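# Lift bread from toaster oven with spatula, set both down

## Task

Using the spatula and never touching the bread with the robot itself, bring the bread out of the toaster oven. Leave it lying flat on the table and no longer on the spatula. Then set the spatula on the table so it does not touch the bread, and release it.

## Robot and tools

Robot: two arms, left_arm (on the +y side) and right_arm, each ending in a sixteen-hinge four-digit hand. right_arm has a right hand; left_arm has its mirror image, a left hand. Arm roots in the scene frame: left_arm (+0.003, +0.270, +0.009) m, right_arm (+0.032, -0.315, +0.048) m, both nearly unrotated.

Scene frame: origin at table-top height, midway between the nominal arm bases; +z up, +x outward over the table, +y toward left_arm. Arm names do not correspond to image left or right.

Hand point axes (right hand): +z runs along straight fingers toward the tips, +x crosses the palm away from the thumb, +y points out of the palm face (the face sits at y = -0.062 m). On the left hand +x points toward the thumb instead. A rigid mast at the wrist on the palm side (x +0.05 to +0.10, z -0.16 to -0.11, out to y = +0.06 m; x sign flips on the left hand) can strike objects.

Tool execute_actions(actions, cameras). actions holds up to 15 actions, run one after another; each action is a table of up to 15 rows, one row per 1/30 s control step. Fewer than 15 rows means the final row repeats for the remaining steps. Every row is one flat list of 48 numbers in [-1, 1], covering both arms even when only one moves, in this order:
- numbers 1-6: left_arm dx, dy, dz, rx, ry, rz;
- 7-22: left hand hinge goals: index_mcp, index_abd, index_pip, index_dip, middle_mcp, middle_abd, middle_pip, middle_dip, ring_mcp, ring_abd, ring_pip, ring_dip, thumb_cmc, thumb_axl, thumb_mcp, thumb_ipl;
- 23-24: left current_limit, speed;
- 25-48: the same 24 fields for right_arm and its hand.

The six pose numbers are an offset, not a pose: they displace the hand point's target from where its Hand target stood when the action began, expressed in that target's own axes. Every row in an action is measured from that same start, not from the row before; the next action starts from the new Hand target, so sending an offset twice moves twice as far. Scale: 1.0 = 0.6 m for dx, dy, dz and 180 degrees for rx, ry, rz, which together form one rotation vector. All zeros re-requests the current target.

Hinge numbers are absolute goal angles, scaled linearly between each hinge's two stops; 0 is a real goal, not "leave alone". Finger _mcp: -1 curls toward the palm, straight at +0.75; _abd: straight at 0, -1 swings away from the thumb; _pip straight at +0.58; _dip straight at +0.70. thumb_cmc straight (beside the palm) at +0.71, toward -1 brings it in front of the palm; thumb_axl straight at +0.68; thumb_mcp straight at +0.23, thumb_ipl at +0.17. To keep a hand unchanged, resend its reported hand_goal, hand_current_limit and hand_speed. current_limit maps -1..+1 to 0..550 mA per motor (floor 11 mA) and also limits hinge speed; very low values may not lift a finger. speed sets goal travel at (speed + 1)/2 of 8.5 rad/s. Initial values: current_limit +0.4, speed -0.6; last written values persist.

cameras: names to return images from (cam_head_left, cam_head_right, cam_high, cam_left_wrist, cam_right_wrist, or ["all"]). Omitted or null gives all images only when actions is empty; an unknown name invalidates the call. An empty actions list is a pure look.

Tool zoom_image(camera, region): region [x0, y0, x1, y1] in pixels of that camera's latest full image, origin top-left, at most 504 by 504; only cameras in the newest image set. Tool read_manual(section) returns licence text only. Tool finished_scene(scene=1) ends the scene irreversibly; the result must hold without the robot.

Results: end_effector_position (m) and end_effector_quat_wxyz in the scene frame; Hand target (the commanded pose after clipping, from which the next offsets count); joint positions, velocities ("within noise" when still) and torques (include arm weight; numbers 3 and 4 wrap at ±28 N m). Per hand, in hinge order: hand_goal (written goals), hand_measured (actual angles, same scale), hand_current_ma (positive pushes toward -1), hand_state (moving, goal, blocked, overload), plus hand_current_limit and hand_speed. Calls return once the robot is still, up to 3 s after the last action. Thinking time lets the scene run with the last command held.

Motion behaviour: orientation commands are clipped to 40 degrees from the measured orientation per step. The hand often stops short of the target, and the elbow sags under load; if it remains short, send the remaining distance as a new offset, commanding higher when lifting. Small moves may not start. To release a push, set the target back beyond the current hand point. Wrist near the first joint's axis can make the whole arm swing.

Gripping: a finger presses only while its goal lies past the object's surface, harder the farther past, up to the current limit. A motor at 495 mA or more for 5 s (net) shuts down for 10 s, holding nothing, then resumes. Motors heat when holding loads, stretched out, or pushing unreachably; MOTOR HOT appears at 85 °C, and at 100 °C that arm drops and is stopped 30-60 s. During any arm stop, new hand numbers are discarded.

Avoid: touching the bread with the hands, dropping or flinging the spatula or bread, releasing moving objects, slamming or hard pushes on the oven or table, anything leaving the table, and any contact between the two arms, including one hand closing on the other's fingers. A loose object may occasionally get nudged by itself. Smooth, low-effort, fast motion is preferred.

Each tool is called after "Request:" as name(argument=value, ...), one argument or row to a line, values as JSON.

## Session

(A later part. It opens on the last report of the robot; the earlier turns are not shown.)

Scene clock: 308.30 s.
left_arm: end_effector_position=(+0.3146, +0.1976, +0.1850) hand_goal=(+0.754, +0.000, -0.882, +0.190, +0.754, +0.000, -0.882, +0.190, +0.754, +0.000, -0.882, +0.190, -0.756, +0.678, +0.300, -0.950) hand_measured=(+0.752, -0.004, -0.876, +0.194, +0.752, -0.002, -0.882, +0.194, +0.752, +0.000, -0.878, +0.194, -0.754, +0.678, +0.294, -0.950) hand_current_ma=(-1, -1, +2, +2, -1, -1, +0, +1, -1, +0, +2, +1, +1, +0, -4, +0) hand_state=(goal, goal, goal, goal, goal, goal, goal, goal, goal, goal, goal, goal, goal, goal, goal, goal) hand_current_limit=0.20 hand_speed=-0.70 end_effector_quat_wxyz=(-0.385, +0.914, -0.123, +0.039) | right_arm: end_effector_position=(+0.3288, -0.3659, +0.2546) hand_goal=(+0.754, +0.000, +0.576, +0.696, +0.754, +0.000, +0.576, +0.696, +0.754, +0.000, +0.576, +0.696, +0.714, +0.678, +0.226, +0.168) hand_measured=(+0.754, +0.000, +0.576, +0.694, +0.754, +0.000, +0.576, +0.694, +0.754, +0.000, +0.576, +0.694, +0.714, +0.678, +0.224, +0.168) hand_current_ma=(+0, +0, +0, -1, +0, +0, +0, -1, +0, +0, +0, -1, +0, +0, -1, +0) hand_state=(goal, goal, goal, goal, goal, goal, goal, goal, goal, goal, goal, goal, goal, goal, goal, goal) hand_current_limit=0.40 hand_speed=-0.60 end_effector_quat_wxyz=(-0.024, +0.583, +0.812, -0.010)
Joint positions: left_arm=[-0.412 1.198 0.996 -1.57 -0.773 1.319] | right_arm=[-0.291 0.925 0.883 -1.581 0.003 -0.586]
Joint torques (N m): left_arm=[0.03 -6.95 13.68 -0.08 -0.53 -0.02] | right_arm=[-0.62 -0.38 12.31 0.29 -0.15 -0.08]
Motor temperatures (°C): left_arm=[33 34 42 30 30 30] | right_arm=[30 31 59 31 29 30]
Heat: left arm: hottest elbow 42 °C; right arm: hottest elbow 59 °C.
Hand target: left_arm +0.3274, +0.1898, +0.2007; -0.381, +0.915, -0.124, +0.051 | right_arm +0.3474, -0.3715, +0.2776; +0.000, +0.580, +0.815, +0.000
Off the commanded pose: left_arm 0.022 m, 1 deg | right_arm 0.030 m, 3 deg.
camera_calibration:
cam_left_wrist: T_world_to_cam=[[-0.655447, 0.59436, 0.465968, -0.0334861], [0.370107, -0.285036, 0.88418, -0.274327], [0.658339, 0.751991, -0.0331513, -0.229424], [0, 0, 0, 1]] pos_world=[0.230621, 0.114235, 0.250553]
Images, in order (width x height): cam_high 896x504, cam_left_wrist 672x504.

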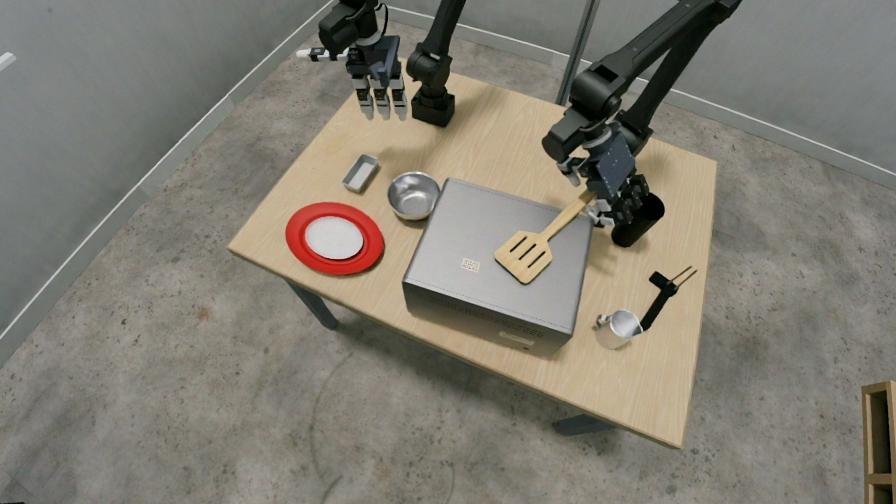

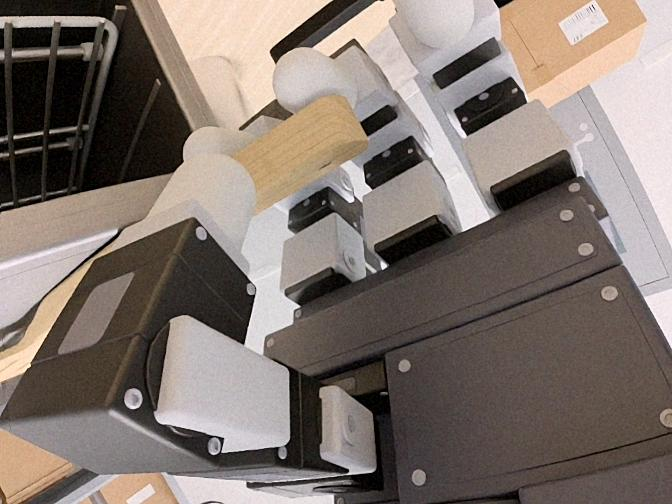

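Request:
execute_actions(
  actions=[
    [[0,-0.005,-0.005,0,0,0,0.753,0,-0.883,0.19,0.753,0,-0.883,0.19,0.753,0,-0.883,0.19,-0.757,0.678,0.3,-0.95,0.2,-0.7,0,0,0,0,0,0,0.754,0,0.576,0.696,0.754,0,0.576,0.696,0.754,0,0.576,0.696,0.714,0.678,0.226,0.168,0.4,-0.6]],
    [[0,0,0,0,0,0,0.753,0,-0.883,0.19,0.753,0,-0.883,0.19,0.753,0,-0.883,0.19,-0.757,0.678,-0.3,-0.95,0.0,-0.7,0,0,0,0,0,0,0.754,0,0.576,0.696,0.754,0,0.576,0.696,0.754,0,0.576,0.696,0.714,0.678,0.226,0.168,0.4,-0.6]],
  ],
  cameras=["cam_high", "cam_left_wrist"],
)

Request:
zoom_image(
  camera="cam_high",
  region=[480, 120, 700, 300],
)

Scene clock: 310.03 s.
left_arm: end_effector_position=(+0.3143, +0.1978, +0.1879) hand_goal=(+0.754, +0.000, -0.882, +0.190, +0.754, +0.000, -0.882, +0.190, +0.754, +0.000, -0.882, +0.190, -0.756, +0.678, -0.300, -0.950) hand_measured=(+0.752, -0.004, -0.876, +0.194, +0.752, -0.002, -0.882, +0.194, +0.752, +0.000, -0.878, +0.194, -0.754, +0.678, -0.296, -0.950) hand_current_ma=(-1, -1, +2, +2, -1, -1, +0, +1, -1, +0, +2, +1, +1, +0, +3, +0) hand_state=(goal, goal, goal, goal, goal, goal, goal, goal, goal, goal, goal, goal, goal, goal, goal, goal) hand_current_limit=0.00 hand_speed=-0.70 end_effector_quat_wxyz=(-0.385, +0.914, -0.123, +0.037) | right_arm: end_effector_position=(+0.3288, -0.3659, +0.2546) hand_goal=(+0.754, +0.000, +0.576, +0.696, +0.754, +0.000, +0.576, +0.696, +0.754, +0.000, +0.576, +0.696, +0.714, +0.678, +0.226, +0.168) hand_measured=(+0.754, +0.000, +0.576, +0.694, +0.754, +0.000, +0.576, +0.694, +0.754, +0.000, +0.576, +0.694, +0.714, +0.678, +0.224, +0.168) hand_current_ma=(+0, +0, +0, -1, +0, +0, +0, -1, +0, +0, +0, -1, +0, +0, -1, +0) hand_state=(goal, goal, goal, goal, goal, goal, goal, goal, goal, goal, goal, goal, goal, goal, goal, goal) hand_current_limit=0.40 hand_speed=-0.60 end_effector_quat_wxyz=(-0.024, +0.583, +0.812, -0.010)
Joint positions: left_arm=[-0.412 1.198 1.003 -1.582 -0.773 1.319] | right_arm=[-0.291 0.925 0.883 -1.581 0.003 -0.586]
Joint torques (N m): left_arm=[0.03 -7.06 13.89 -0.1 -0.55 -0.02] | right_arm=[-0.56 -0.67 12.38 0.35 -0.15 -0.1]
Motor temperatures (°C): left_arm=[33 34 42 30 30 30] | right_arm=[30 31 59 31 29 30]
Heat: left arm: hottest elbow 42 °C; right arm: hottest elbow 59 °C.
Hand target: left_arm +0.3274, +0.1898, +0.2050; -0.381, +0.915, -0.124, +0.051 | right_arm +0.3474, -0.3715, +0.2776; +0.000, +0.580, +0.815, +0.000
Off the commanded pose: left_arm 0.023 m, 2 deg | right_arm 0.030 m, 3 deg.
camera_calibration:
cam_left_wrist: T_world_to_cam=[[-0.653683, 0.593869, 0.46906, -0.0360853], [0.373001, -0.286464, 0.882502, -0.277019], [0.658459, 0.751836, -0.034257, -0.228988], [0, 0, 0, 1]] pos_world=[0.230519, 0.114236, 0.253551]
Images, in order (width x height): cam_high 896x504, cam_left_wrist 672x504.

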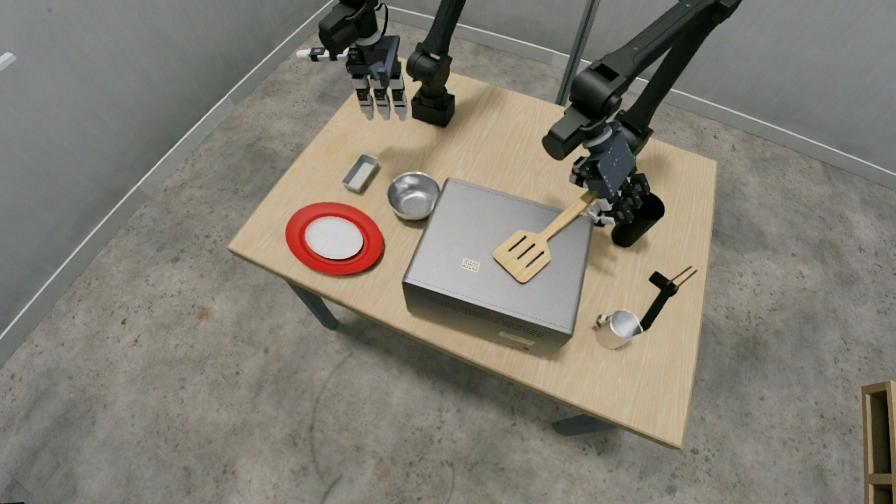

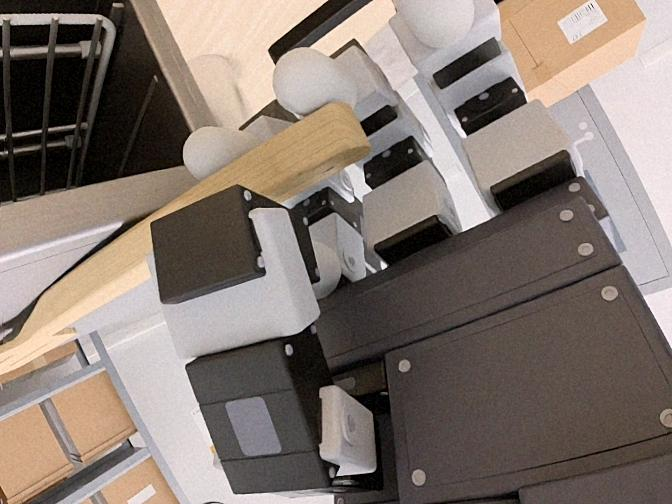

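Scaled by 2.291.

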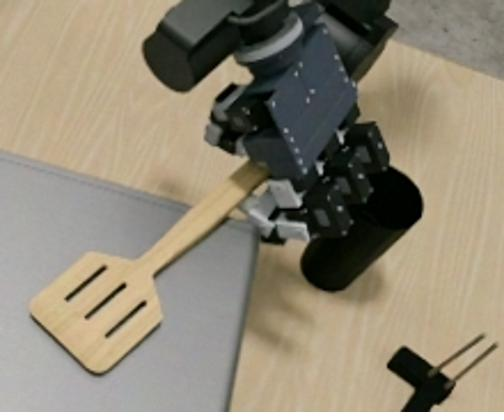

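Request:
execute_actions(
  actions=[
    [[0.0022,0.0362,-0.0364,0,0,0,0.753,0,-0.883,0.19,0.753,0,-0.883,0.19,0.753,0,-0.883,0.19,-0.757,0.678,-0.3,-0.95,0.0,-0.7,0,0,0,0,0,0,0.754,0,0.576,0.696,0.754,0,0.576,0.696,0.754,0,0.576,0.696,0.714,0.678,0.226,0.168,0.4,-0.6]],
  ],
  cameras=["cam_high", "cam_left_wrist"],
)

Request:
zoom_image(
  camera="cam_high",
  region=[480, 120, 700, 300],
)

Scene clock: 311.53 s.
left_arm: end_effector_position=(+0.3066, +0.1716, +0.1891) hand_goal=(+0.754, +0.000, -0.882, +0.190, +0.754, +0.000, -0.882, +0.190, +0.754, +0.000, -0.882, +0.190, -0.756, +0.678, -0.300, -0.950) hand_measured=(+0.752, -0.004, -0.876, +0.194, +0.752, -0.002, -0.882, +0.194, +0.752, +0.000, -0.878, +0.194, -0.754, +0.678, -0.296, -0.950) hand_current_ma=(-1, -1, +2, +2, -1, -1, +0, +1, -1, +0, +2, +1, +1, +0, +2, +0) hand_state=(goal, goal, goal, goal, goal, goal, goal, goal, goal, goal, goal, goal, goal, goal, goal, goal) hand_current_limit=0.00 hand_speed=-0.70 end_effector_quat_wxyz=(-0.386, +0.912, -0.131, +0.032) | right_arm: end_effector_position=(+0.3288, -0.3659, +0.2546) hand_goal=(+0.754, +0.000, +0.576, +0.696, +0.754, +0.000, +0.576, +0.696, +0.754, +0.000, +0.576, +0.696, +0.714, +0.678, +0.226, +0.168) hand_measured=(+0.754, +0.000, +0.576, +0.694, +0.754, +0.000, +0.576, +0.694, +0.754, +0.000, +0.576, +0.694, +0.714, +0.678, +0.224, +0.168) hand_current_ma=(+0, +0, +0, -1, +0, +0, +0, -1, +0, +0, +0, -1, +0, +0, -1, +0) hand_state=(goal, goal, goal, goal, goal, goal, goal, goal, goal, goal, goal, goal, goal, goal, goal, goal) hand_current_limit=0.40 hand_speed=-0.60 end_effector_quat_wxyz=(-0.024, +0.583, +0.812, -0.010)
Joint positions: left_arm=[-0.497 1.234 1.033 -1.658 -0.753 1.221] | right_arm=[-0.291 0.925 0.883 -1.581 0.003 -0.586]
Joint torques (N m): left_arm=[-0.62 -7.24 13.63 -0.24 -0.51 -0.24] | right_arm=[-0.91 -0.79 12.55 0.32 -0.12 -0.11]
Motor temperatures (°C): left_arm=[33 34 43 30 30 30] | right_arm=[30 31 59 31 29 30]
Heat: left arm: hottest elbow 43 °C; right arm: hottest elbow 59 °C.
Hand target: left_arm +0.3204, +0.1598, +0.2050; -0.381, +0.915, -0.124, +0.051 | right_arm +0.3474, -0.3715, +0.2776; +0.000, +0.580, +0.815, +0.000
Off the commanded pose: left_arm 0.024 m, 2 deg | right_arm 0.030 m, 3 deg.
camera_calibration:
cam_left_wrist: T_world_to_cam=[[-0.640458, 0.598562, 0.481184, -0.0333066], [0.382321, -0.2949, 0.875708, -0.282954], [0.666066, 0.744821, -0.0399716, -0.20427], [0, 0, 0, 1]] pos_world=[0.222905, 0.088637, 0.255647]
Images, in order (width x height): cam_high 896x504, cam_left_wrist 672x504.

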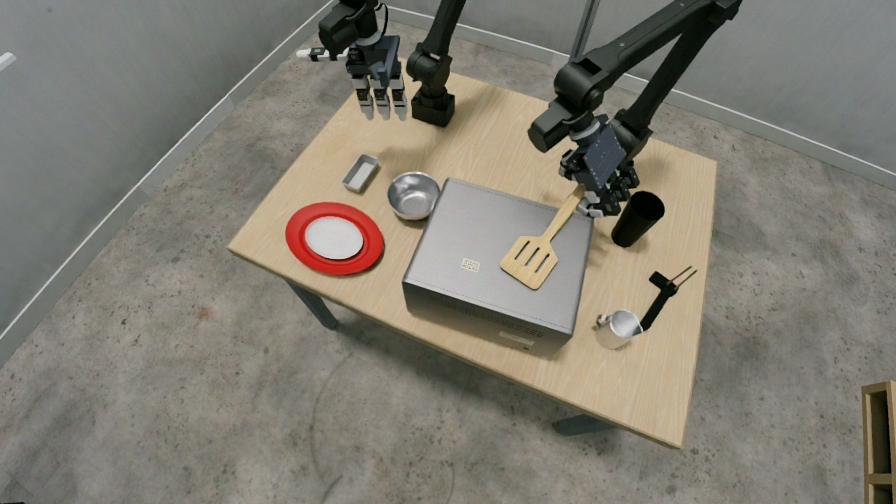

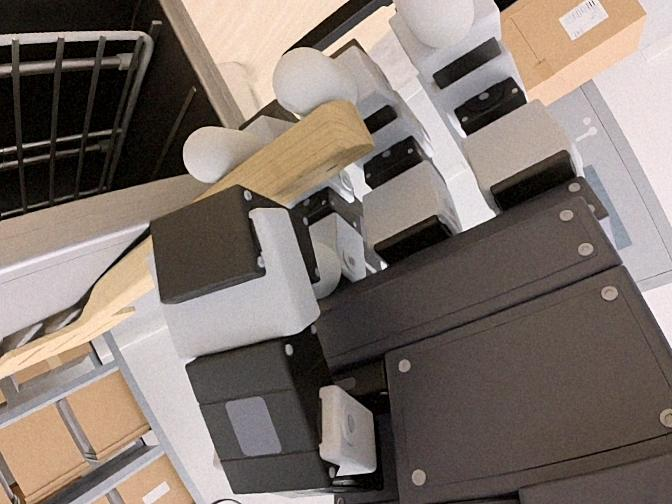

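Scaled by 2.291.

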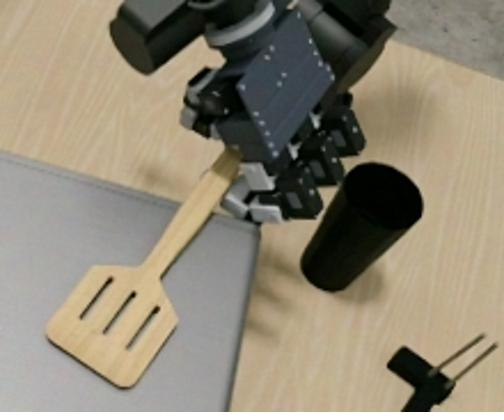

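Request:
execute_actions(
  actions=[
    [[0.0022,0.0362,-0.0364,0,0,0,0.753,0,-0.883,0.19,0.753,0,-0.883,0.19,0.753,0,-0.883,0.19,-0.757,0.678,-0.3,-0.95,0.0,-0.7,0,0,0,0,0,0,0.754,0,0.576,0.696,0.754,0,0.576,0.696,0.754,0,0.576,0.696,0.714,0.678,0.226,0.168,0.4,-0.6]],
    [[0.0022,0.0242,-0.0242,0,0,0,0.753,0,-0.883,0.19,0.753,0,-0.883,0.19,0.753,0,-0.883,0.19,-0.757,0.678,-0.3,-0.95,0.0,-0.7,0,0,0,0,0,0,0.754,0,0.576,0.696,0.754,0,0.576,0.696,0.754,0,0.576,0.696,0.714,0.678,0.226,0.168,0.4,-0.6]],
  ],
  cameras=["cam_high", "cam_left_wrist", "cam_head_right"],
)

Request:
zoom_image(
  camera="cam_high",
  region=[480, 120, 700, 300],
)

Request:
zoom_image(
  camera="cam_head_right",
  region=[310, 150, 470, 300],
)

Scene clock: 312.93 s.
left_arm: end_effector_position=(+0.2978, +0.1235, +0.1892) hand_goal=(+0.754, +0.000, -0.882, +0.190, +0.754, +0.000, -0.882, +0.190, +0.754, +0.000, -0.882, +0.190, -0.756, +0.678, -0.300, -0.950) hand_measured=(+0.752, -0.004, -0.876, +0.194, +0.752, -0.002, -0.882, +0.194, +0.752, +0.000, -0.878, +0.194, -0.754, +0.678, -0.296, -0.950) hand_current_ma=(-1, -1, +2, +2, -1, -1, +0, +1, -1, +0, +2, +1, +1, +0, +2, +0) hand_state=(goal, goal, goal, goal, goal, goal, goal, goal, goal, goal, goal, goal, goal, goal, goal, goal) hand_current_limit=0.00 hand_speed=-0.70 end_effector_quat_wxyz=(-0.367, +0.918, -0.143, +0.053) | right_arm: end_effector_position=(+0.3288, -0.3659, +0.2546) hand_goal=(+0.754, +0.000, +0.576, +0.696, +0.754, +0.000, +0.576, +0.696, +0.754, +0.000, +0.576, +0.696, +0.714, +0.678, +0.226, +0.168) hand_measured=(+0.754, +0.000, +0.576, +0.694, +0.754, +0.000, +0.576, +0.694, +0.754, +0.000, +0.576, +0.694, +0.714, +0.678, +0.224, +0.168) hand_current_ma=(+0, +0, +0, -1, +0, +0, +0, -1, +0, +0, +0, -1, +0, +0, -1, +0) hand_state=(goal, goal, goal, goal, goal, goal, goal, goal, goal, goal, goal, goal, goal, goal, goal, goal) hand_current_limit=0.40 hand_speed=-0.60 end_effector_quat_wxyz=(-0.024, +0.583, +0.812, -0.010)
Joint positions: left_arm=[-0.625 1.262 1.06 -1.684 -0.704 1.113] | right_arm=[-0.291 0.925 0.883 -1.581 0.003 -0.586]
Joint torques (N m): left_arm=[-0.62 -7.59 13.53 -0.29 -0.42 -0.24] | right_arm=[-1.14 -1.38 12.38 0.34 -0.13 -0.08]
Motor temperatures (°C): left_arm=[33 34 43 30 30 30] | right_arm=[30 31 59 31 29 30]
Heat: left arm: hottest elbow 43 °C; right arm: hottest elbow 59 °C.
Hand target: left_arm +0.3093, +0.1096, +0.2049; -0.381, +0.915, -0.124, +0.051 | right_arm +0.3474, -0.3715, +0.2776; +0.000, +0.580, +0.815, +0.000
Off the commanded pose: left_arm 0.024 m, 3 deg | right_arm 0.030 m, 3 deg.
joint sent to its limit (left arm) — joint 4 (wrist pitch), lower limit. The joint targets are off in orientation, not in position.
camera_calibration:
cam_left_wrist: T_world_to_cam=[[-0.628382, 0.64213, 0.439096, -0.0112743], [0.350447, -0.270259, 0.896742, -0.291413], [0.694495, 0.717376, -0.0552074, -0.164805], [0, 0, 0, 1]] pos_world=[0.209497, 0.0467099, 0.257174]
Images, in order (width x height): cam_head_right 896x504, cam_high 896x504, cam_left_wrist 672x504.

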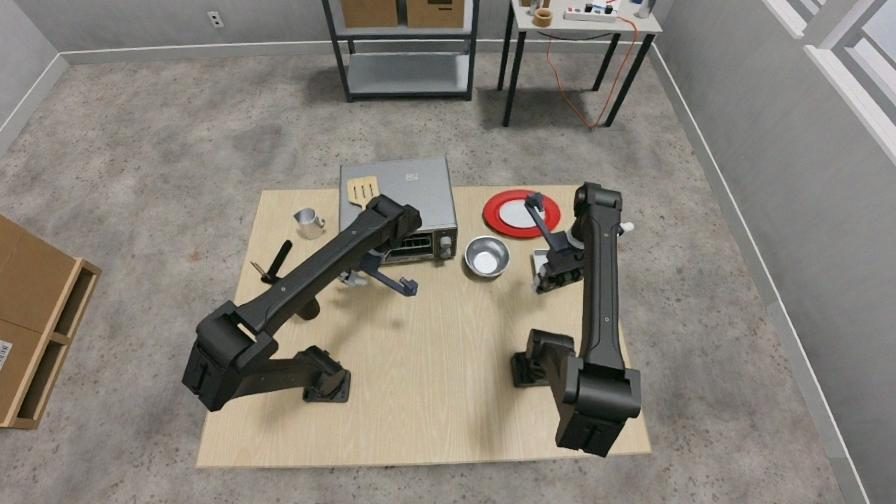

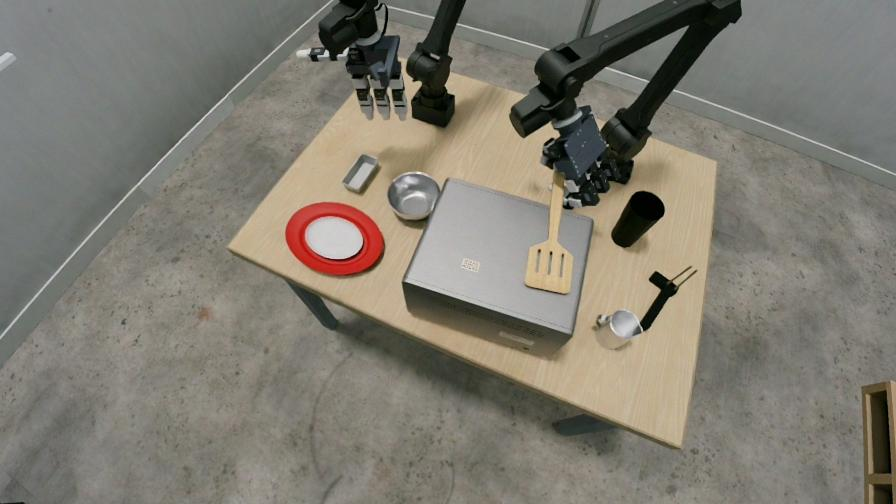

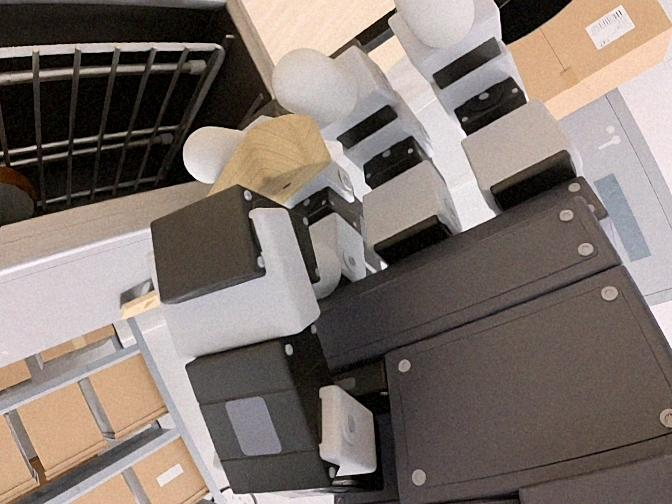

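Scaled by 2.291.

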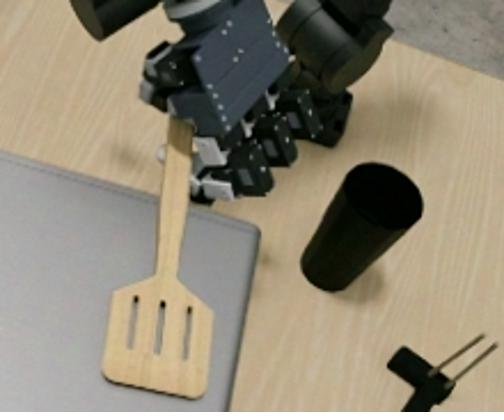

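Scaled by 3.150.

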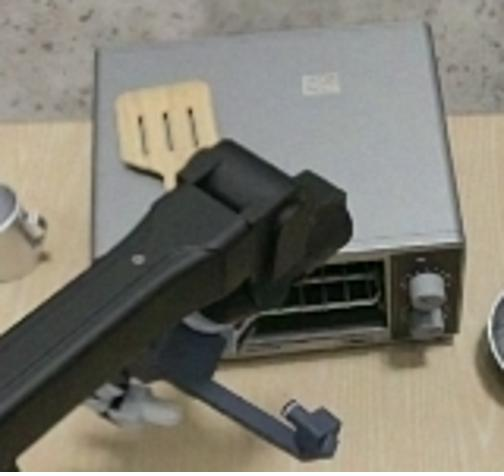

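Request:
execute_actions(
  actions=[
    [[-0.0156,-0.0396,0.0398,0,0,0,0.753,0,-0.883,0.19,0.753,0,-0.883,0.19,0.753,0,-0.883,0.19,-0.757,0.678,-0.3,-0.95,0.0,-0.7,0,0,0,0,0,0,0.754,0,0.576,0.696,0.754,0,0.576,0.696,0.754,0,0.576,0.696,0.714,0.678,0.226,0.168,0.4,-0.6]],
  ],
  cameras=["cam_high", "cam_left_wrist"],
)

Request:
zoom_image(
  camera="cam_high",
  region=[480, 120, 700, 300],
)

Scene clock: 314.10 s.
left_arm: end_effector_position=(+0.3058, +0.1422, +0.1906) hand_goal=(+0.754, +0.000, -0.882, +0.190, +0.754, +0.000, -0.882, +0.190, +0.754, +0.000, -0.882, +0.190, -0.756, +0.678, -0.300, -0.950) hand_measured=(+0.752, -0.004, -0.876, +0.194, +0.752, -0.002, -0.882, +0.194, +0.752, +0.000, -0.878, +0.194, -0.754, +0.678, -0.296, -0.950) hand_current_ma=(-1, -1, +2, +2, -1, -1, +0, +1, -1, +0, +2, +1, +1, +0, +2, +0) hand_state=(goal, goal, goal, goal, goal, goal, goal, goal, goal, goal, goal, goal, goal, goal, goal, goal) hand_current_limit=0.00 hand_speed=-0.70 end_effector_quat_wxyz=(-0.380, +0.914, -0.133, +0.047) | right_arm: end_effector_position=(+0.3288, -0.3659, +0.2546) hand_goal=(+0.754, +0.000, +0.576, +0.696, +0.754, +0.000, +0.576, +0.696, +0.754, +0.000, +0.576, +0.696, +0.714, +0.678, +0.226, +0.168) hand_measured=(+0.754, +0.000, +0.576, +0.694, +0.754, +0.000, +0.576, +0.694, +0.754, +0.000, +0.576, +0.694, +0.714, +0.678, +0.224, +0.168) hand_current_ma=(+0, +0, +0, -1, +0, +0, +0, -1, +0, +0, +0, -1, +0, +0, -1, +0) hand_state=(goal, goal, goal, goal, goal, goal, goal, goal, goal, goal, goal, goal, goal, goal, goal, goal) hand_current_limit=0.40 hand_speed=-0.60 end_effector_quat_wxyz=(-0.024, +0.583, +0.812, -0.010)
Joint positions: left_arm=[-0.576 1.262 1.06 -1.684 -0.732 1.138] | right_arm=[-0.291 0.925 0.883 -1.581 0.003 -0.586]
Joint torques (N m): left_arm=[1.38 -10.17 10.63 -0.29 -0.61 0.01] | right_arm=[-0.85 -0.73 12.55 0.29 -0.12 -0.09]
Motor temperatures (°C): left_arm=[33 34 43 30 30 30] | right_arm=[30 31 59 31 29 30]
Heat: left arm: hottest elbow 43 °C; right arm: hottest elbow 59 °C.
Hand target: left_arm +0.3093, +0.1445, +0.2050; -0.381, +0.915, -0.124, +0.051 | right_arm +0.3474, -0.3715, +0.2776; +0.000, +0.580, +0.815, +0.000
Off the commanded pose: left_arm 0.015 m, 1 deg | right_arm 0.030 m, 3 deg.
joint sent to its limit (left arm) — joint 4 (wrist pitch), lower limit. The joint targets still meet the commanded pose.
camera_calibration:
cam_left_wrist: T_world_to_cam=[[-0.64275, 0.615428, 0.456204, -0.0138985], [0.357553, -0.285666, 0.889129, -0.288871], [0.677517, 0.734604, -0.036436, -0.184581], [0, 0, 0, 1]] pos_world=[0.21941, 0.0616265, 0.256459]
Images, in order (width x height): cam_high 896x504, cam_left_wrist 672x504.

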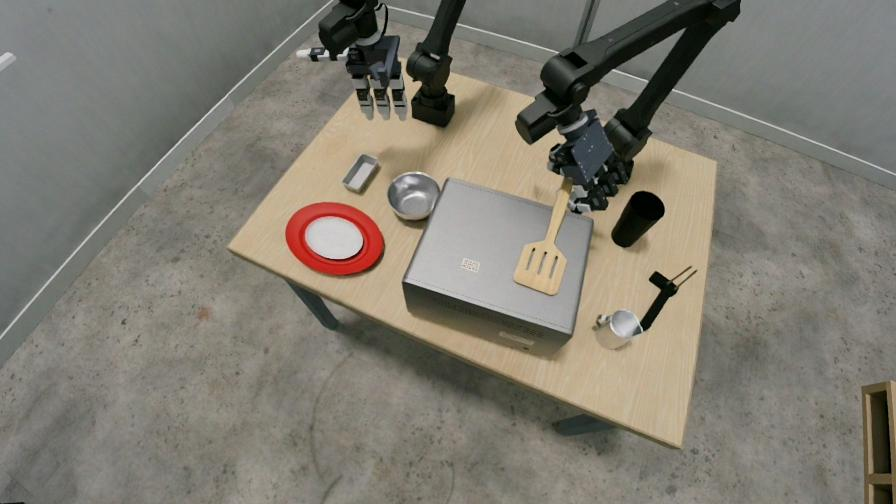

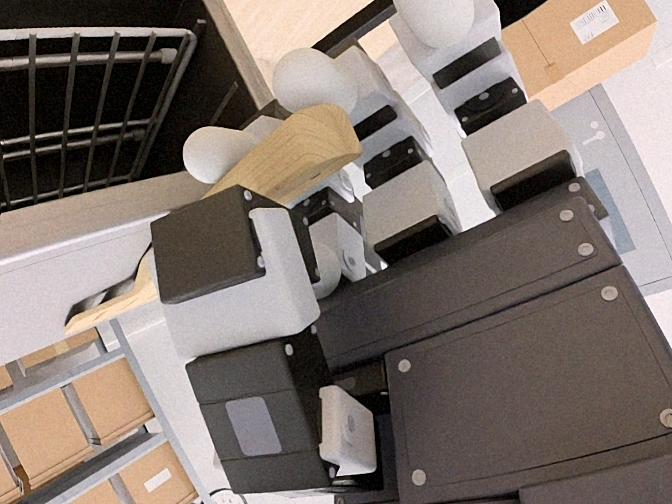

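Scaled by 2.291.

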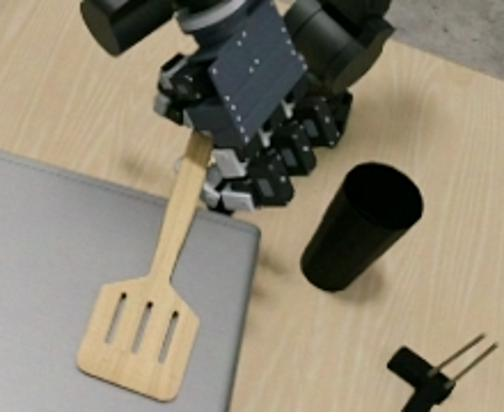

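Request:
zoom_image(
  camera="cam_left_wrist",
  region=[150, 20, 450, 260],
)

Scaled by 1.680 from the camera's 672x504 image, which has a finer 960x720 frame.

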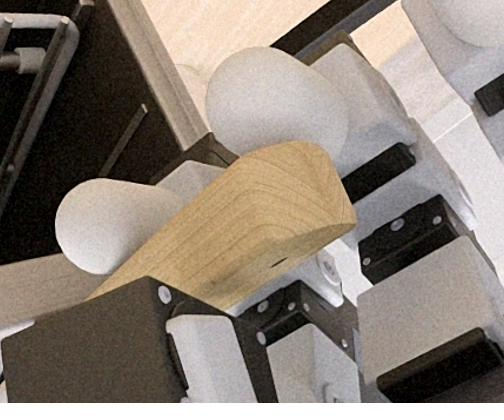

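Request:
execute_actions(
  actions=[
    [[0,0.0319,0.0317,0,0,0,0.753,0,-0.883,0.19,0.753,0,-0.883,0.19,0.753,0,-0.883,0.19,-0.757,0.678,-0.3,-0.95,0.0,-0.7,0,0,0,0,0,0,0.754,0,0.576,0.696,0.754,0,0.576,0.696,0.754,0,0.576,0.696,0.714,0.678,0.226,0.168,0.4,-0.6]],
    [[0.0376,-0.0098,0.0098,0,0,0,0.753,0,-0.883,0.19,0.753,0,-0.883,0.19,0.753,0,-0.883,0.19,-0.757,0.678,-0.3,-0.95,0.0,-0.7,0,0,0,0,0,0,0.754,0,0.576,0.696,0.754,0,0.576,0.696,0.754,0,0.576,0.696,0.714,0.678,0.226,0.168,0.4,-0.6]],
  ],
  cameras=["cam_high", "cam_left_wrist"],
)

Request:
zoom_image(
  camera="cam_high",
  region=[480, 120, 700, 300],
)

Request:
zoom_image(
  camera="cam_left_wrist",
  region=[150, 20, 450, 260],
)

Scene clock: 319.77 s.
left_arm: end_effector_position=(+0.3070, +0.1459, +0.1768) hand_goal=(+0.754, +0.000, -0.882, +0.190, +0.754, +0.000, -0.882, +0.190, +0.754, +0.000, -0.882, +0.190, -0.756, +0.678, -0.300, -0.950) hand_measured=(+0.760, -0.010, -0.876, +0.194, +0.752, -0.002, -0.882, +0.194, +0.752, +0.000, -0.878, +0.194, -0.754, +0.678, -0.296, -0.950) hand_current_ma=(+3, -6, +2, +2, -1, -1, +0, +1, -1, +0, +2, +1, +1, +0, +2, +0) hand_state=(goal, goal, goal, goal, goal, goal, goal, goal, goal, goal, goal, goal, goal, goal, goal, goal) hand_current_limit=0.00 hand_speed=-0.70 end_effector_quat_wxyz=(-0.382, +0.912, -0.141, +0.044) | right_arm: end_effector_position=(+0.3288, -0.3659, +0.2546) hand_goal=(+0.754, +0.000, +0.576, +0.696, +0.754, +0.000, +0.576, +0.696, +0.754, +0.000, +0.576, +0.696, +0.714, +0.678, +0.226, +0.168) hand_measured=(+0.754, +0.000, +0.576, +0.694, +0.754, +0.000, +0.576, +0.694, +0.754, +0.000, +0.576, +0.694, +0.714, +0.678, +0.224, +0.168) hand_current_ma=(+0, +0, +0, -1, +0, +0, +0, -1, +0, +0, +0, -1, +0, +0, -1, +0) hand_state=(goal, goal, goal, goal, goal, goal, goal, goal, goal, goal, goal, goal, goal, goal, goal, goal) hand_current_limit=0.40 hand_speed=-0.60 end_effector_quat_wxyz=(-0.024, +0.583, +0.812, -0.010)
Joint positions: left_arm=[-0.564 1.27 1.03 -1.637 -0.74 1.17] | right_arm=[-0.291 0.925 0.883 -1.581 0.003 -0.586]
Joint torques (N m): left_arm=[3.55 -5.42 12.37 1.52 -0.88 0] | right_arm=[-1.03 -0.15 12.44 0.27 -0.14 -0.1]
Motor temperatures (°C): left_arm=[33 34 42 30 30 30] | right_arm=[30 31 59 31 29 30]
Heat: left arm: hottest elbow 42 °C; right arm: hottest elbow 59 °C.
Hand target: left_arm +0.3332, +0.1466, +0.1779; -0.381, +0.915, -0.124, +0.051 | right_arm +0.3474, -0.3715, +0.2776; +0.000, +0.580, +0.815, +0.000
Off the commanded pose: left_arm 0.026 m, 2 deg | right_arm 0.030 m, 3 deg.
camera_calibration:
cam_left_wrist: T_world_to_cam=[[-0.629702, 0.620831, 0.466953, -0.0158293], [0.362656, -0.296642, 0.88345, -0.274995], [0.686991, 0.725653, -0.0383523, -0.189865], [0, 0, 0, 1]] pos_world=[0.220197, 0.0660289, 0.243054]
Images, in order (width x height): cam_high 896x504, cam_left_wrist 672x504.

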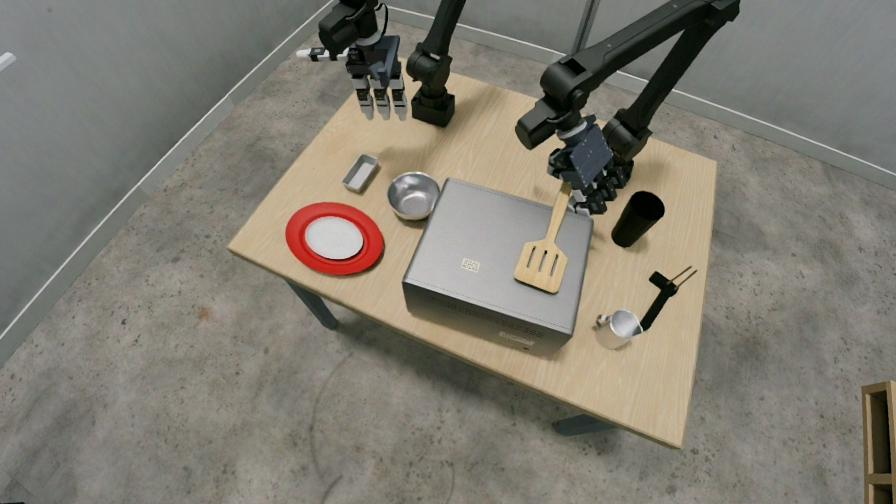

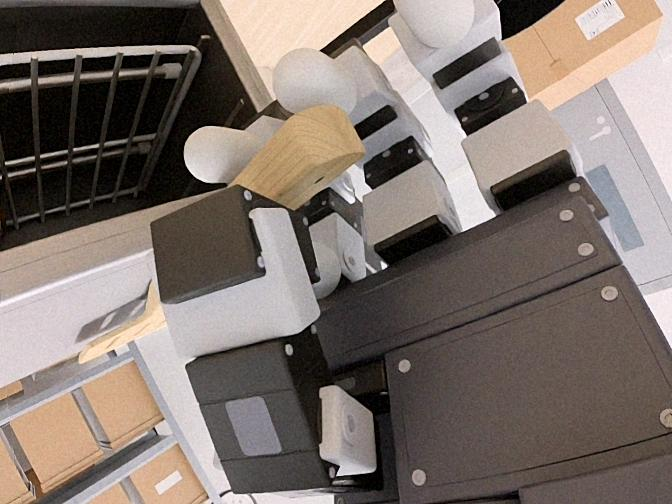

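Scaled by 2.291.

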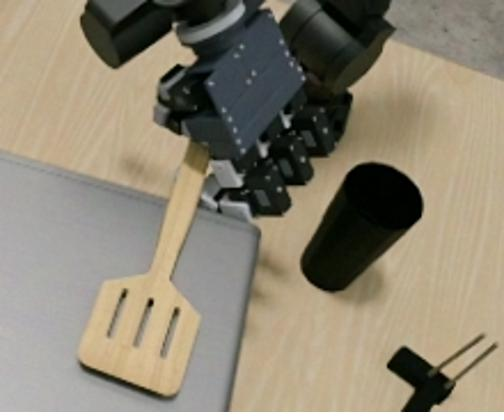

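Scaled by 1.680 from the camera's 672x504 image, which has a finer 960x720 frame.

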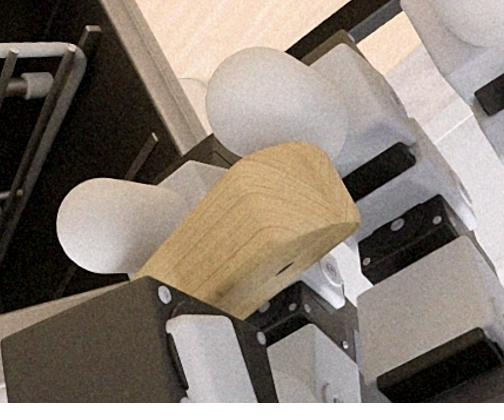

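Request:
execute_actions(
  actions=[],
  cameras=["cam_head_left", "cam_head_right", "cam_high"],
)

Request:
zoom_image(
  camera="cam_head_left",
  region=[320, 150, 440, 250],
)

Request:
zoom_image(
  camera="cam_high",
  region=[500, 220, 600, 310],
)

Scene clock: 320.20 s.
left_arm: end_effector_position=(+0.3069, +0.1459, +0.1768) hand_goal=(+0.754, +0.000, -0.882, +0.190, +0.754, +0.000, -0.882, +0.190, +0.754, +0.000, -0.882, +0.190, -0.756, +0.678, -0.300, -0.950) hand_measured=(+0.760, -0.012, -0.876, +0.194, +0.752, -0.002, -0.882, +0.194, +0.752, +0.000, -0.878, +0.194, -0.754, +0.678, -0.296, -0.950) hand_current_ma=(+3, -6, +2, +2, -1, -1, +0, +1, -1, +0, +2, +1, +1, +0, +2, +0) hand_state=(goal, goal, goal, goal, goal, goal, goal, goal, goal, goal, goal, goal, goal, goal, goal, goal) hand_current_limit=0.00 hand_speed=-0.70 end_effector_quat_wxyz=(-0.382, +0.912, -0.141, +0.044) | right_arm: end_effector_position=(+0.3288, -0.3659, +0.2546) hand_goal=(+0.754, +0.000, +0.576, +0.696, +0.754, +0.000, +0.576, +0.696, +0.754, +0.000, +0.576, +0.696, +0.714, +0.678, +0.226, +0.168) hand_measured=(+0.754, +0.000, +0.576, +0.694, +0.754, +0.000, +0.576, +0.694, +0.754, +0.000, +0.576, +0.694, +0.714, +0.678, +0.224, +0.168) hand_current_ma=(+0, +0, +0, -1, +0, +0, +0, -1, +0, +0, +0, -1, +0, +0, -1, +0) hand_state=(goal, goal, goal, goal, goal, goal, goal, goal, goal, goal, goal, goal, goal, goal, goal, goal) hand_current_limit=0.40 hand_speed=-0.60 end_effector_quat_wxyz=(-0.024, +0.583, +0.812, -0.010)
Joint positions: left_arm=[-0.564 1.27 1.03 -1.637 -0.74 1.171] | right_arm=[-0.291 0.925 0.883 -1.581 0.003 -0.586]
Joint velocities: within noise
Joint torques (N m): left_arm=[3.6 -5.42 12.36 1.52 -0.89 -0.01] | right_arm=[-0.85 -0.09 12.38 0.28 -0.11 -0.13]
Motor temperatures (°C): left_arm=[33 34 42 30 30 30] | right_arm=[30 31 59 31 29 30]
Heat: left arm: hottest elbow 42 °C; right arm: hottest elbow 59 °C.
Hand target: left_arm +0.3331, +0.1466, +0.1779; -0.381, +0.915, -0.125, +0.051 | right_arm +0.3474, -0.3715, +0.2776; +0.000, +0.580, +0.815, +0.000
Off the commanded pose: left_arm 0.026 m, 2 deg | right_arm 0.030 m, 3 deg.
Images, in order (width x height): cam_head_left 896x504, cam_head_right 896x504, cam_high 896x504.

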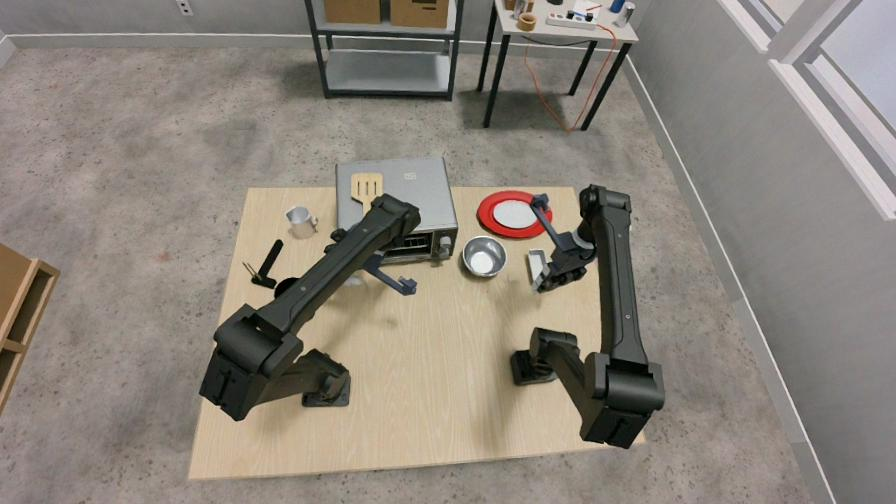

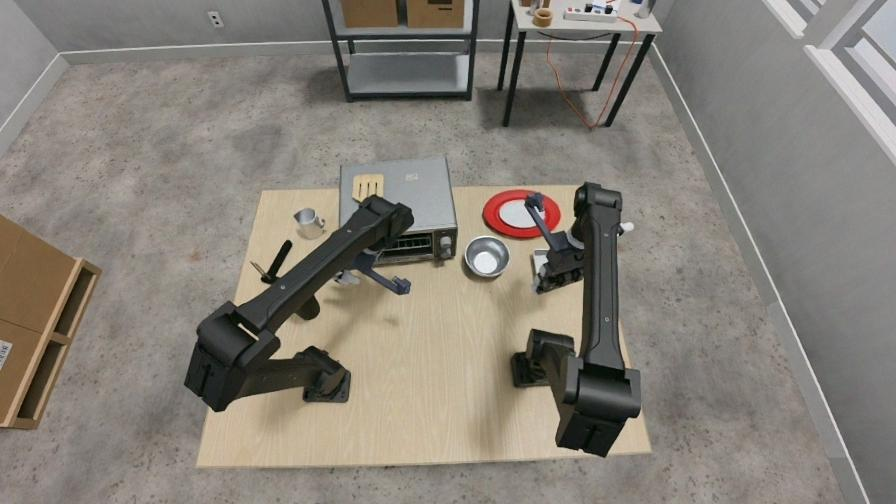

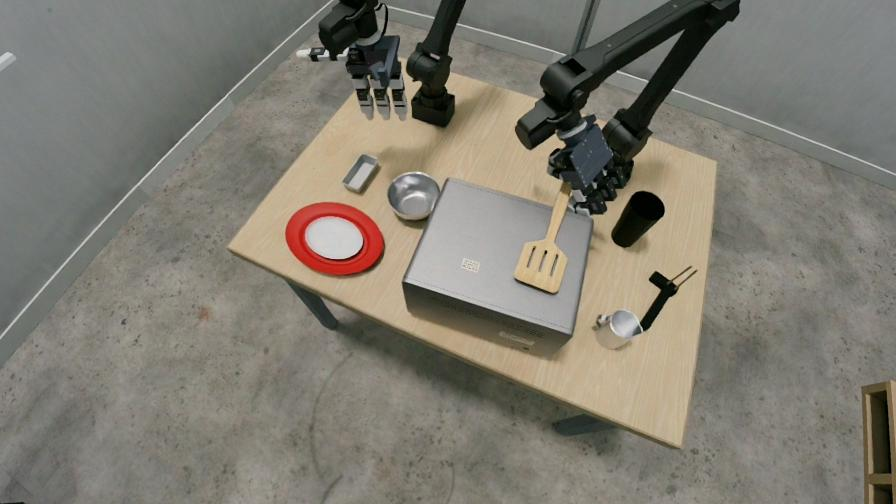

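Scaled by 4.200.

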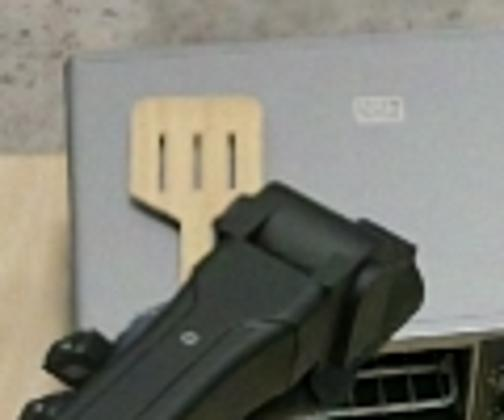

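Scaled by 5.040.

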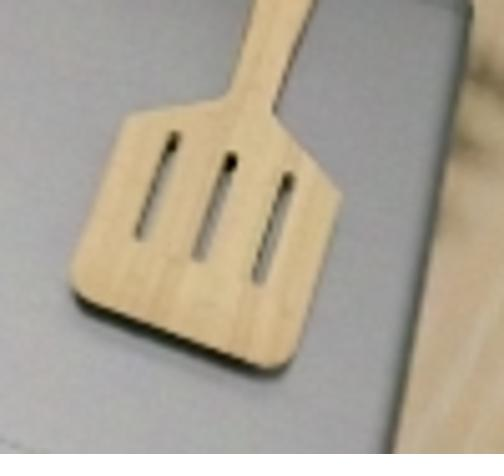

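Request:
execute_actions(
  actions=[],
)

Scene clock: 320.97 s.
left_arm: end_effector_position=(+0.3069, +0.1459, +0.1768) hand_goal=(+0.754, +0.000, -0.882, +0.190, +0.754, +0.000, -0.882, +0.190, +0.754, +0.000, -0.882, +0.190, -0.756, +0.678, -0.300, -0.950) hand_measured=(+0.760, -0.012, -0.876, +0.194, +0.752, -0.002, -0.882, +0.194, +0.752, +0.000, -0.878, +0.194, -0.754, +0.678, -0.296, -0.950) hand_current_ma=(+3, -6, +2, +2, -1, -1, +0, +1, -1, +0, +2, +1, +1, +0, +2, +0) hand_state=(goal, goal, goal, goal, goal, goal, goal, goal, goal, goal, goal, goal, goal, goal, goal, goal) hand_current_limit=0.00 hand_speed=-0.70 end_effector_quat_wxyz=(-0.382, +0.912, -0.141, +0.044) | right_arm: end_effector_position=(+0.3288, -0.3659, +0.2546) hand_goal=(+0.754, +0.000, +0.576, +0.696, +0.754, +0.000, +0.576, +0.696, +0.754, +0.000, +0.576, +0.696, +0.714, +0.678, +0.226, +0.168) hand_measured=(+0.754, +0.000, +0.576, +0.694, +0.754, +0.000, +0.576, +0.694, +0.754, +0.000, +0.576, +0.694, +0.714, +0.678, +0.224, +0.168) hand_current_ma=(+0, +0, +0, -1, +0, +0, +0, -1, +0, +0, +0, -1, +0, +0, -1, +0) hand_state=(goal, goal, goal, goal, goal, goal, goal, goal, goal, goal, goal, goal, goal, goal, goal, goal) hand_current_limit=0.40 hand_speed=-0.60 end_effector_quat_wxyz=(-0.024, +0.583, +0.812, -0.010)
Joint positions: left_arm=[-0.564 1.27 1.03 -1.637 -0.74 1.171] | right_arm=[-0.291 0.925 0.883 -1.581 0.003 -0.586]
Joint velocities: within noise
Joint torques (N m): left_arm=[3.55 -5.48 12.34 1.54 -0.89 -0.01] | right_arm=[-0.32 -0.5 12.36 0.34 -0.16 -0.12]
Motor temperatures (°C): left_arm=[33 34 43 30 30 30] | right_arm=[30 31 59 31 29 30]
Heat: left arm: hottest elbow 43 °C; right arm: hottest elbow 59 °C.
Hand target: left_arm +0.3331, +0.1466, +0.1779; -0.381, +0.915, -0.125, +0.051 | right_arm +0.3474, -0.3715, +0.2776; +0.000, +0.580, +0.815, +0.000
Off the commanded pose: left_arm 0.026 m, 2 deg | right_arm 0.030 m, 3 deg.
camera_calibration:
cam_left_wrist: T_world_to_cam=[[-0.629135, 0.62111, 0.467346, -0.0161314], [0.362975, -0.29691, 0.883229, -0.274957], [0.687342, 0.725305, -0.0386505, -0.189778], [0, 0, 0, 1]] pos_world=[0.220096, 0.0660289, 0.243054]
cam_right_wrist: T_world_to_cam=[[0.832325, -0.54327, -0.109966, -0.404971], [-0.309047, -0.619537, 0.72157, -0.353385], [-0.460135, -0.566596, -0.683553, 0.240346], [0, 0, 0, 1]] pos_world=[0.338447, -0.302764, 0.374748]

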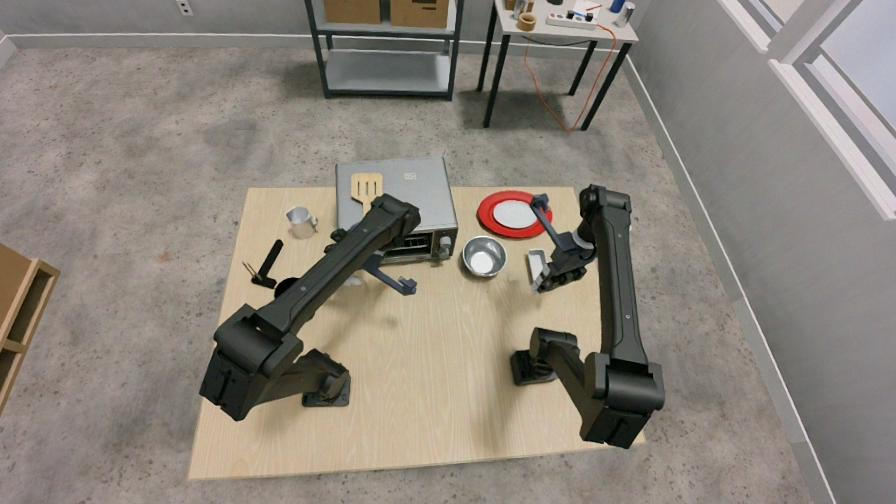

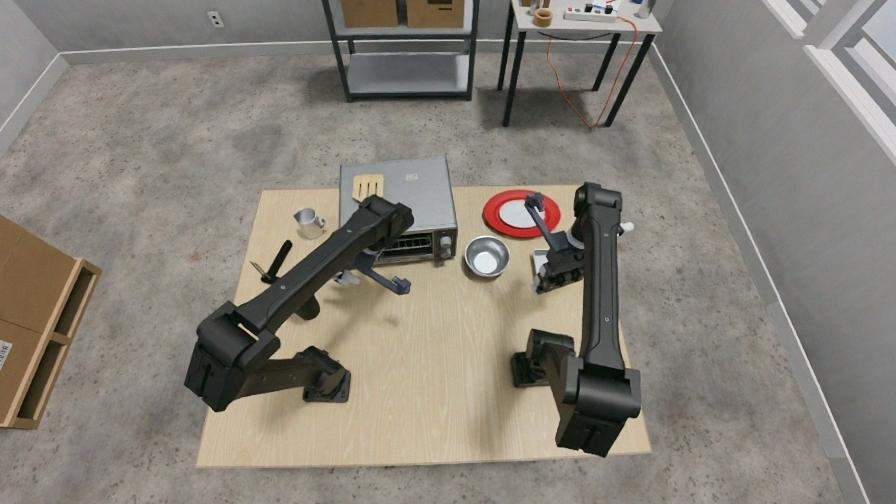

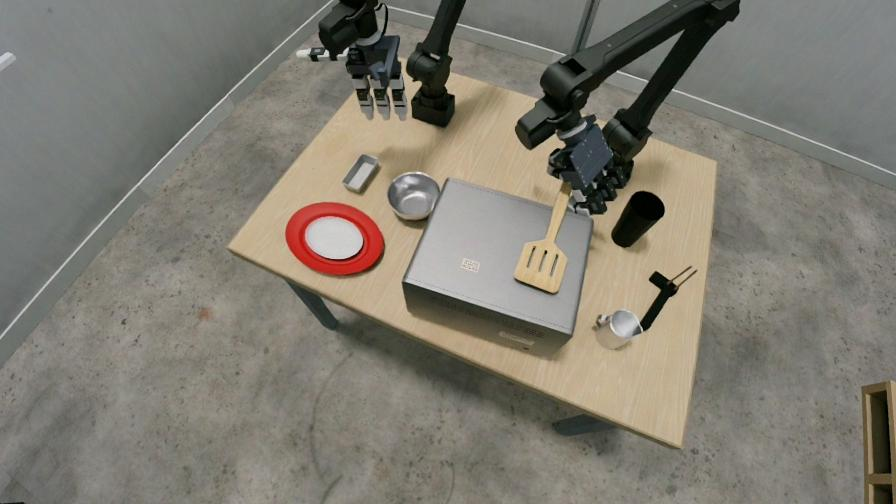

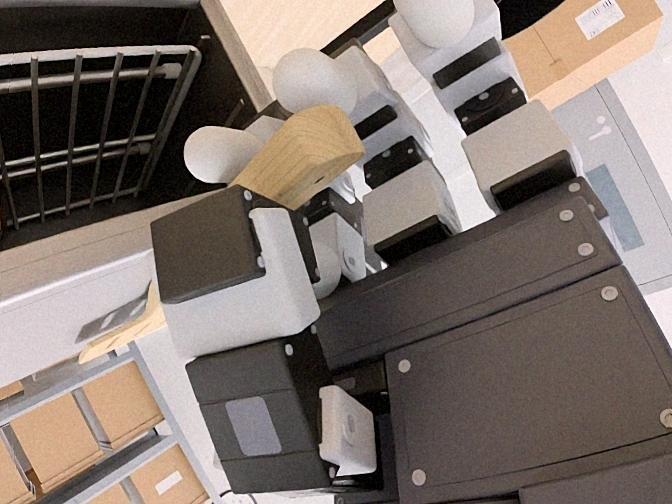

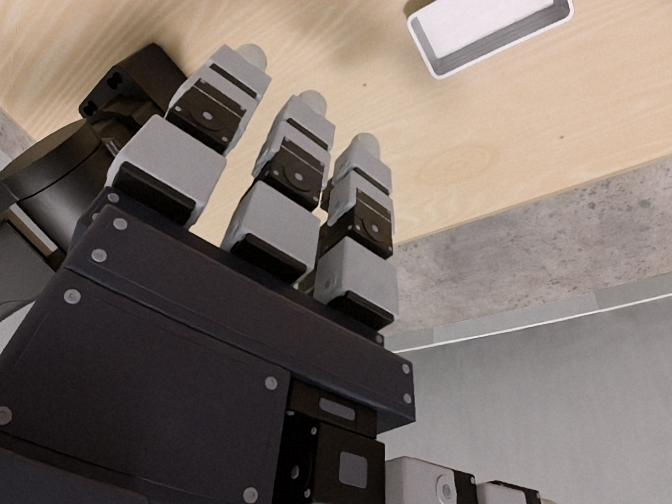

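Request:
zoom_image(
  camera="cam_left_wrist",
  region=[100, 0, 500, 400],
)

Request:
zoom_image(
  camera="cam_high",
  region=[480, 100, 680, 300],
)

Scaled by 1.260 from the camera's 672x504 image, which has a finer 960x720 frame.

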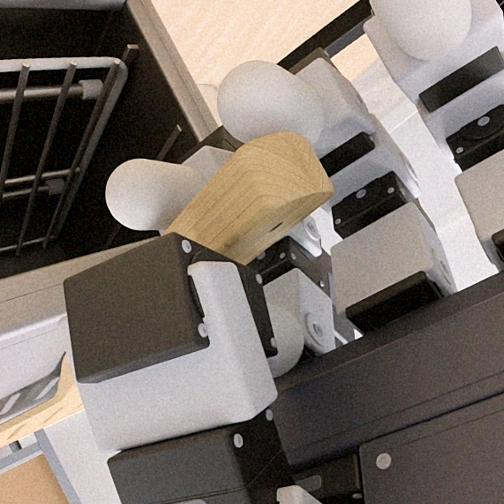

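Scaled by 2.520.

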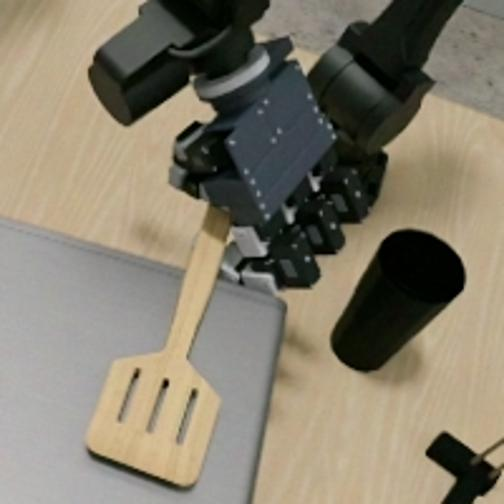

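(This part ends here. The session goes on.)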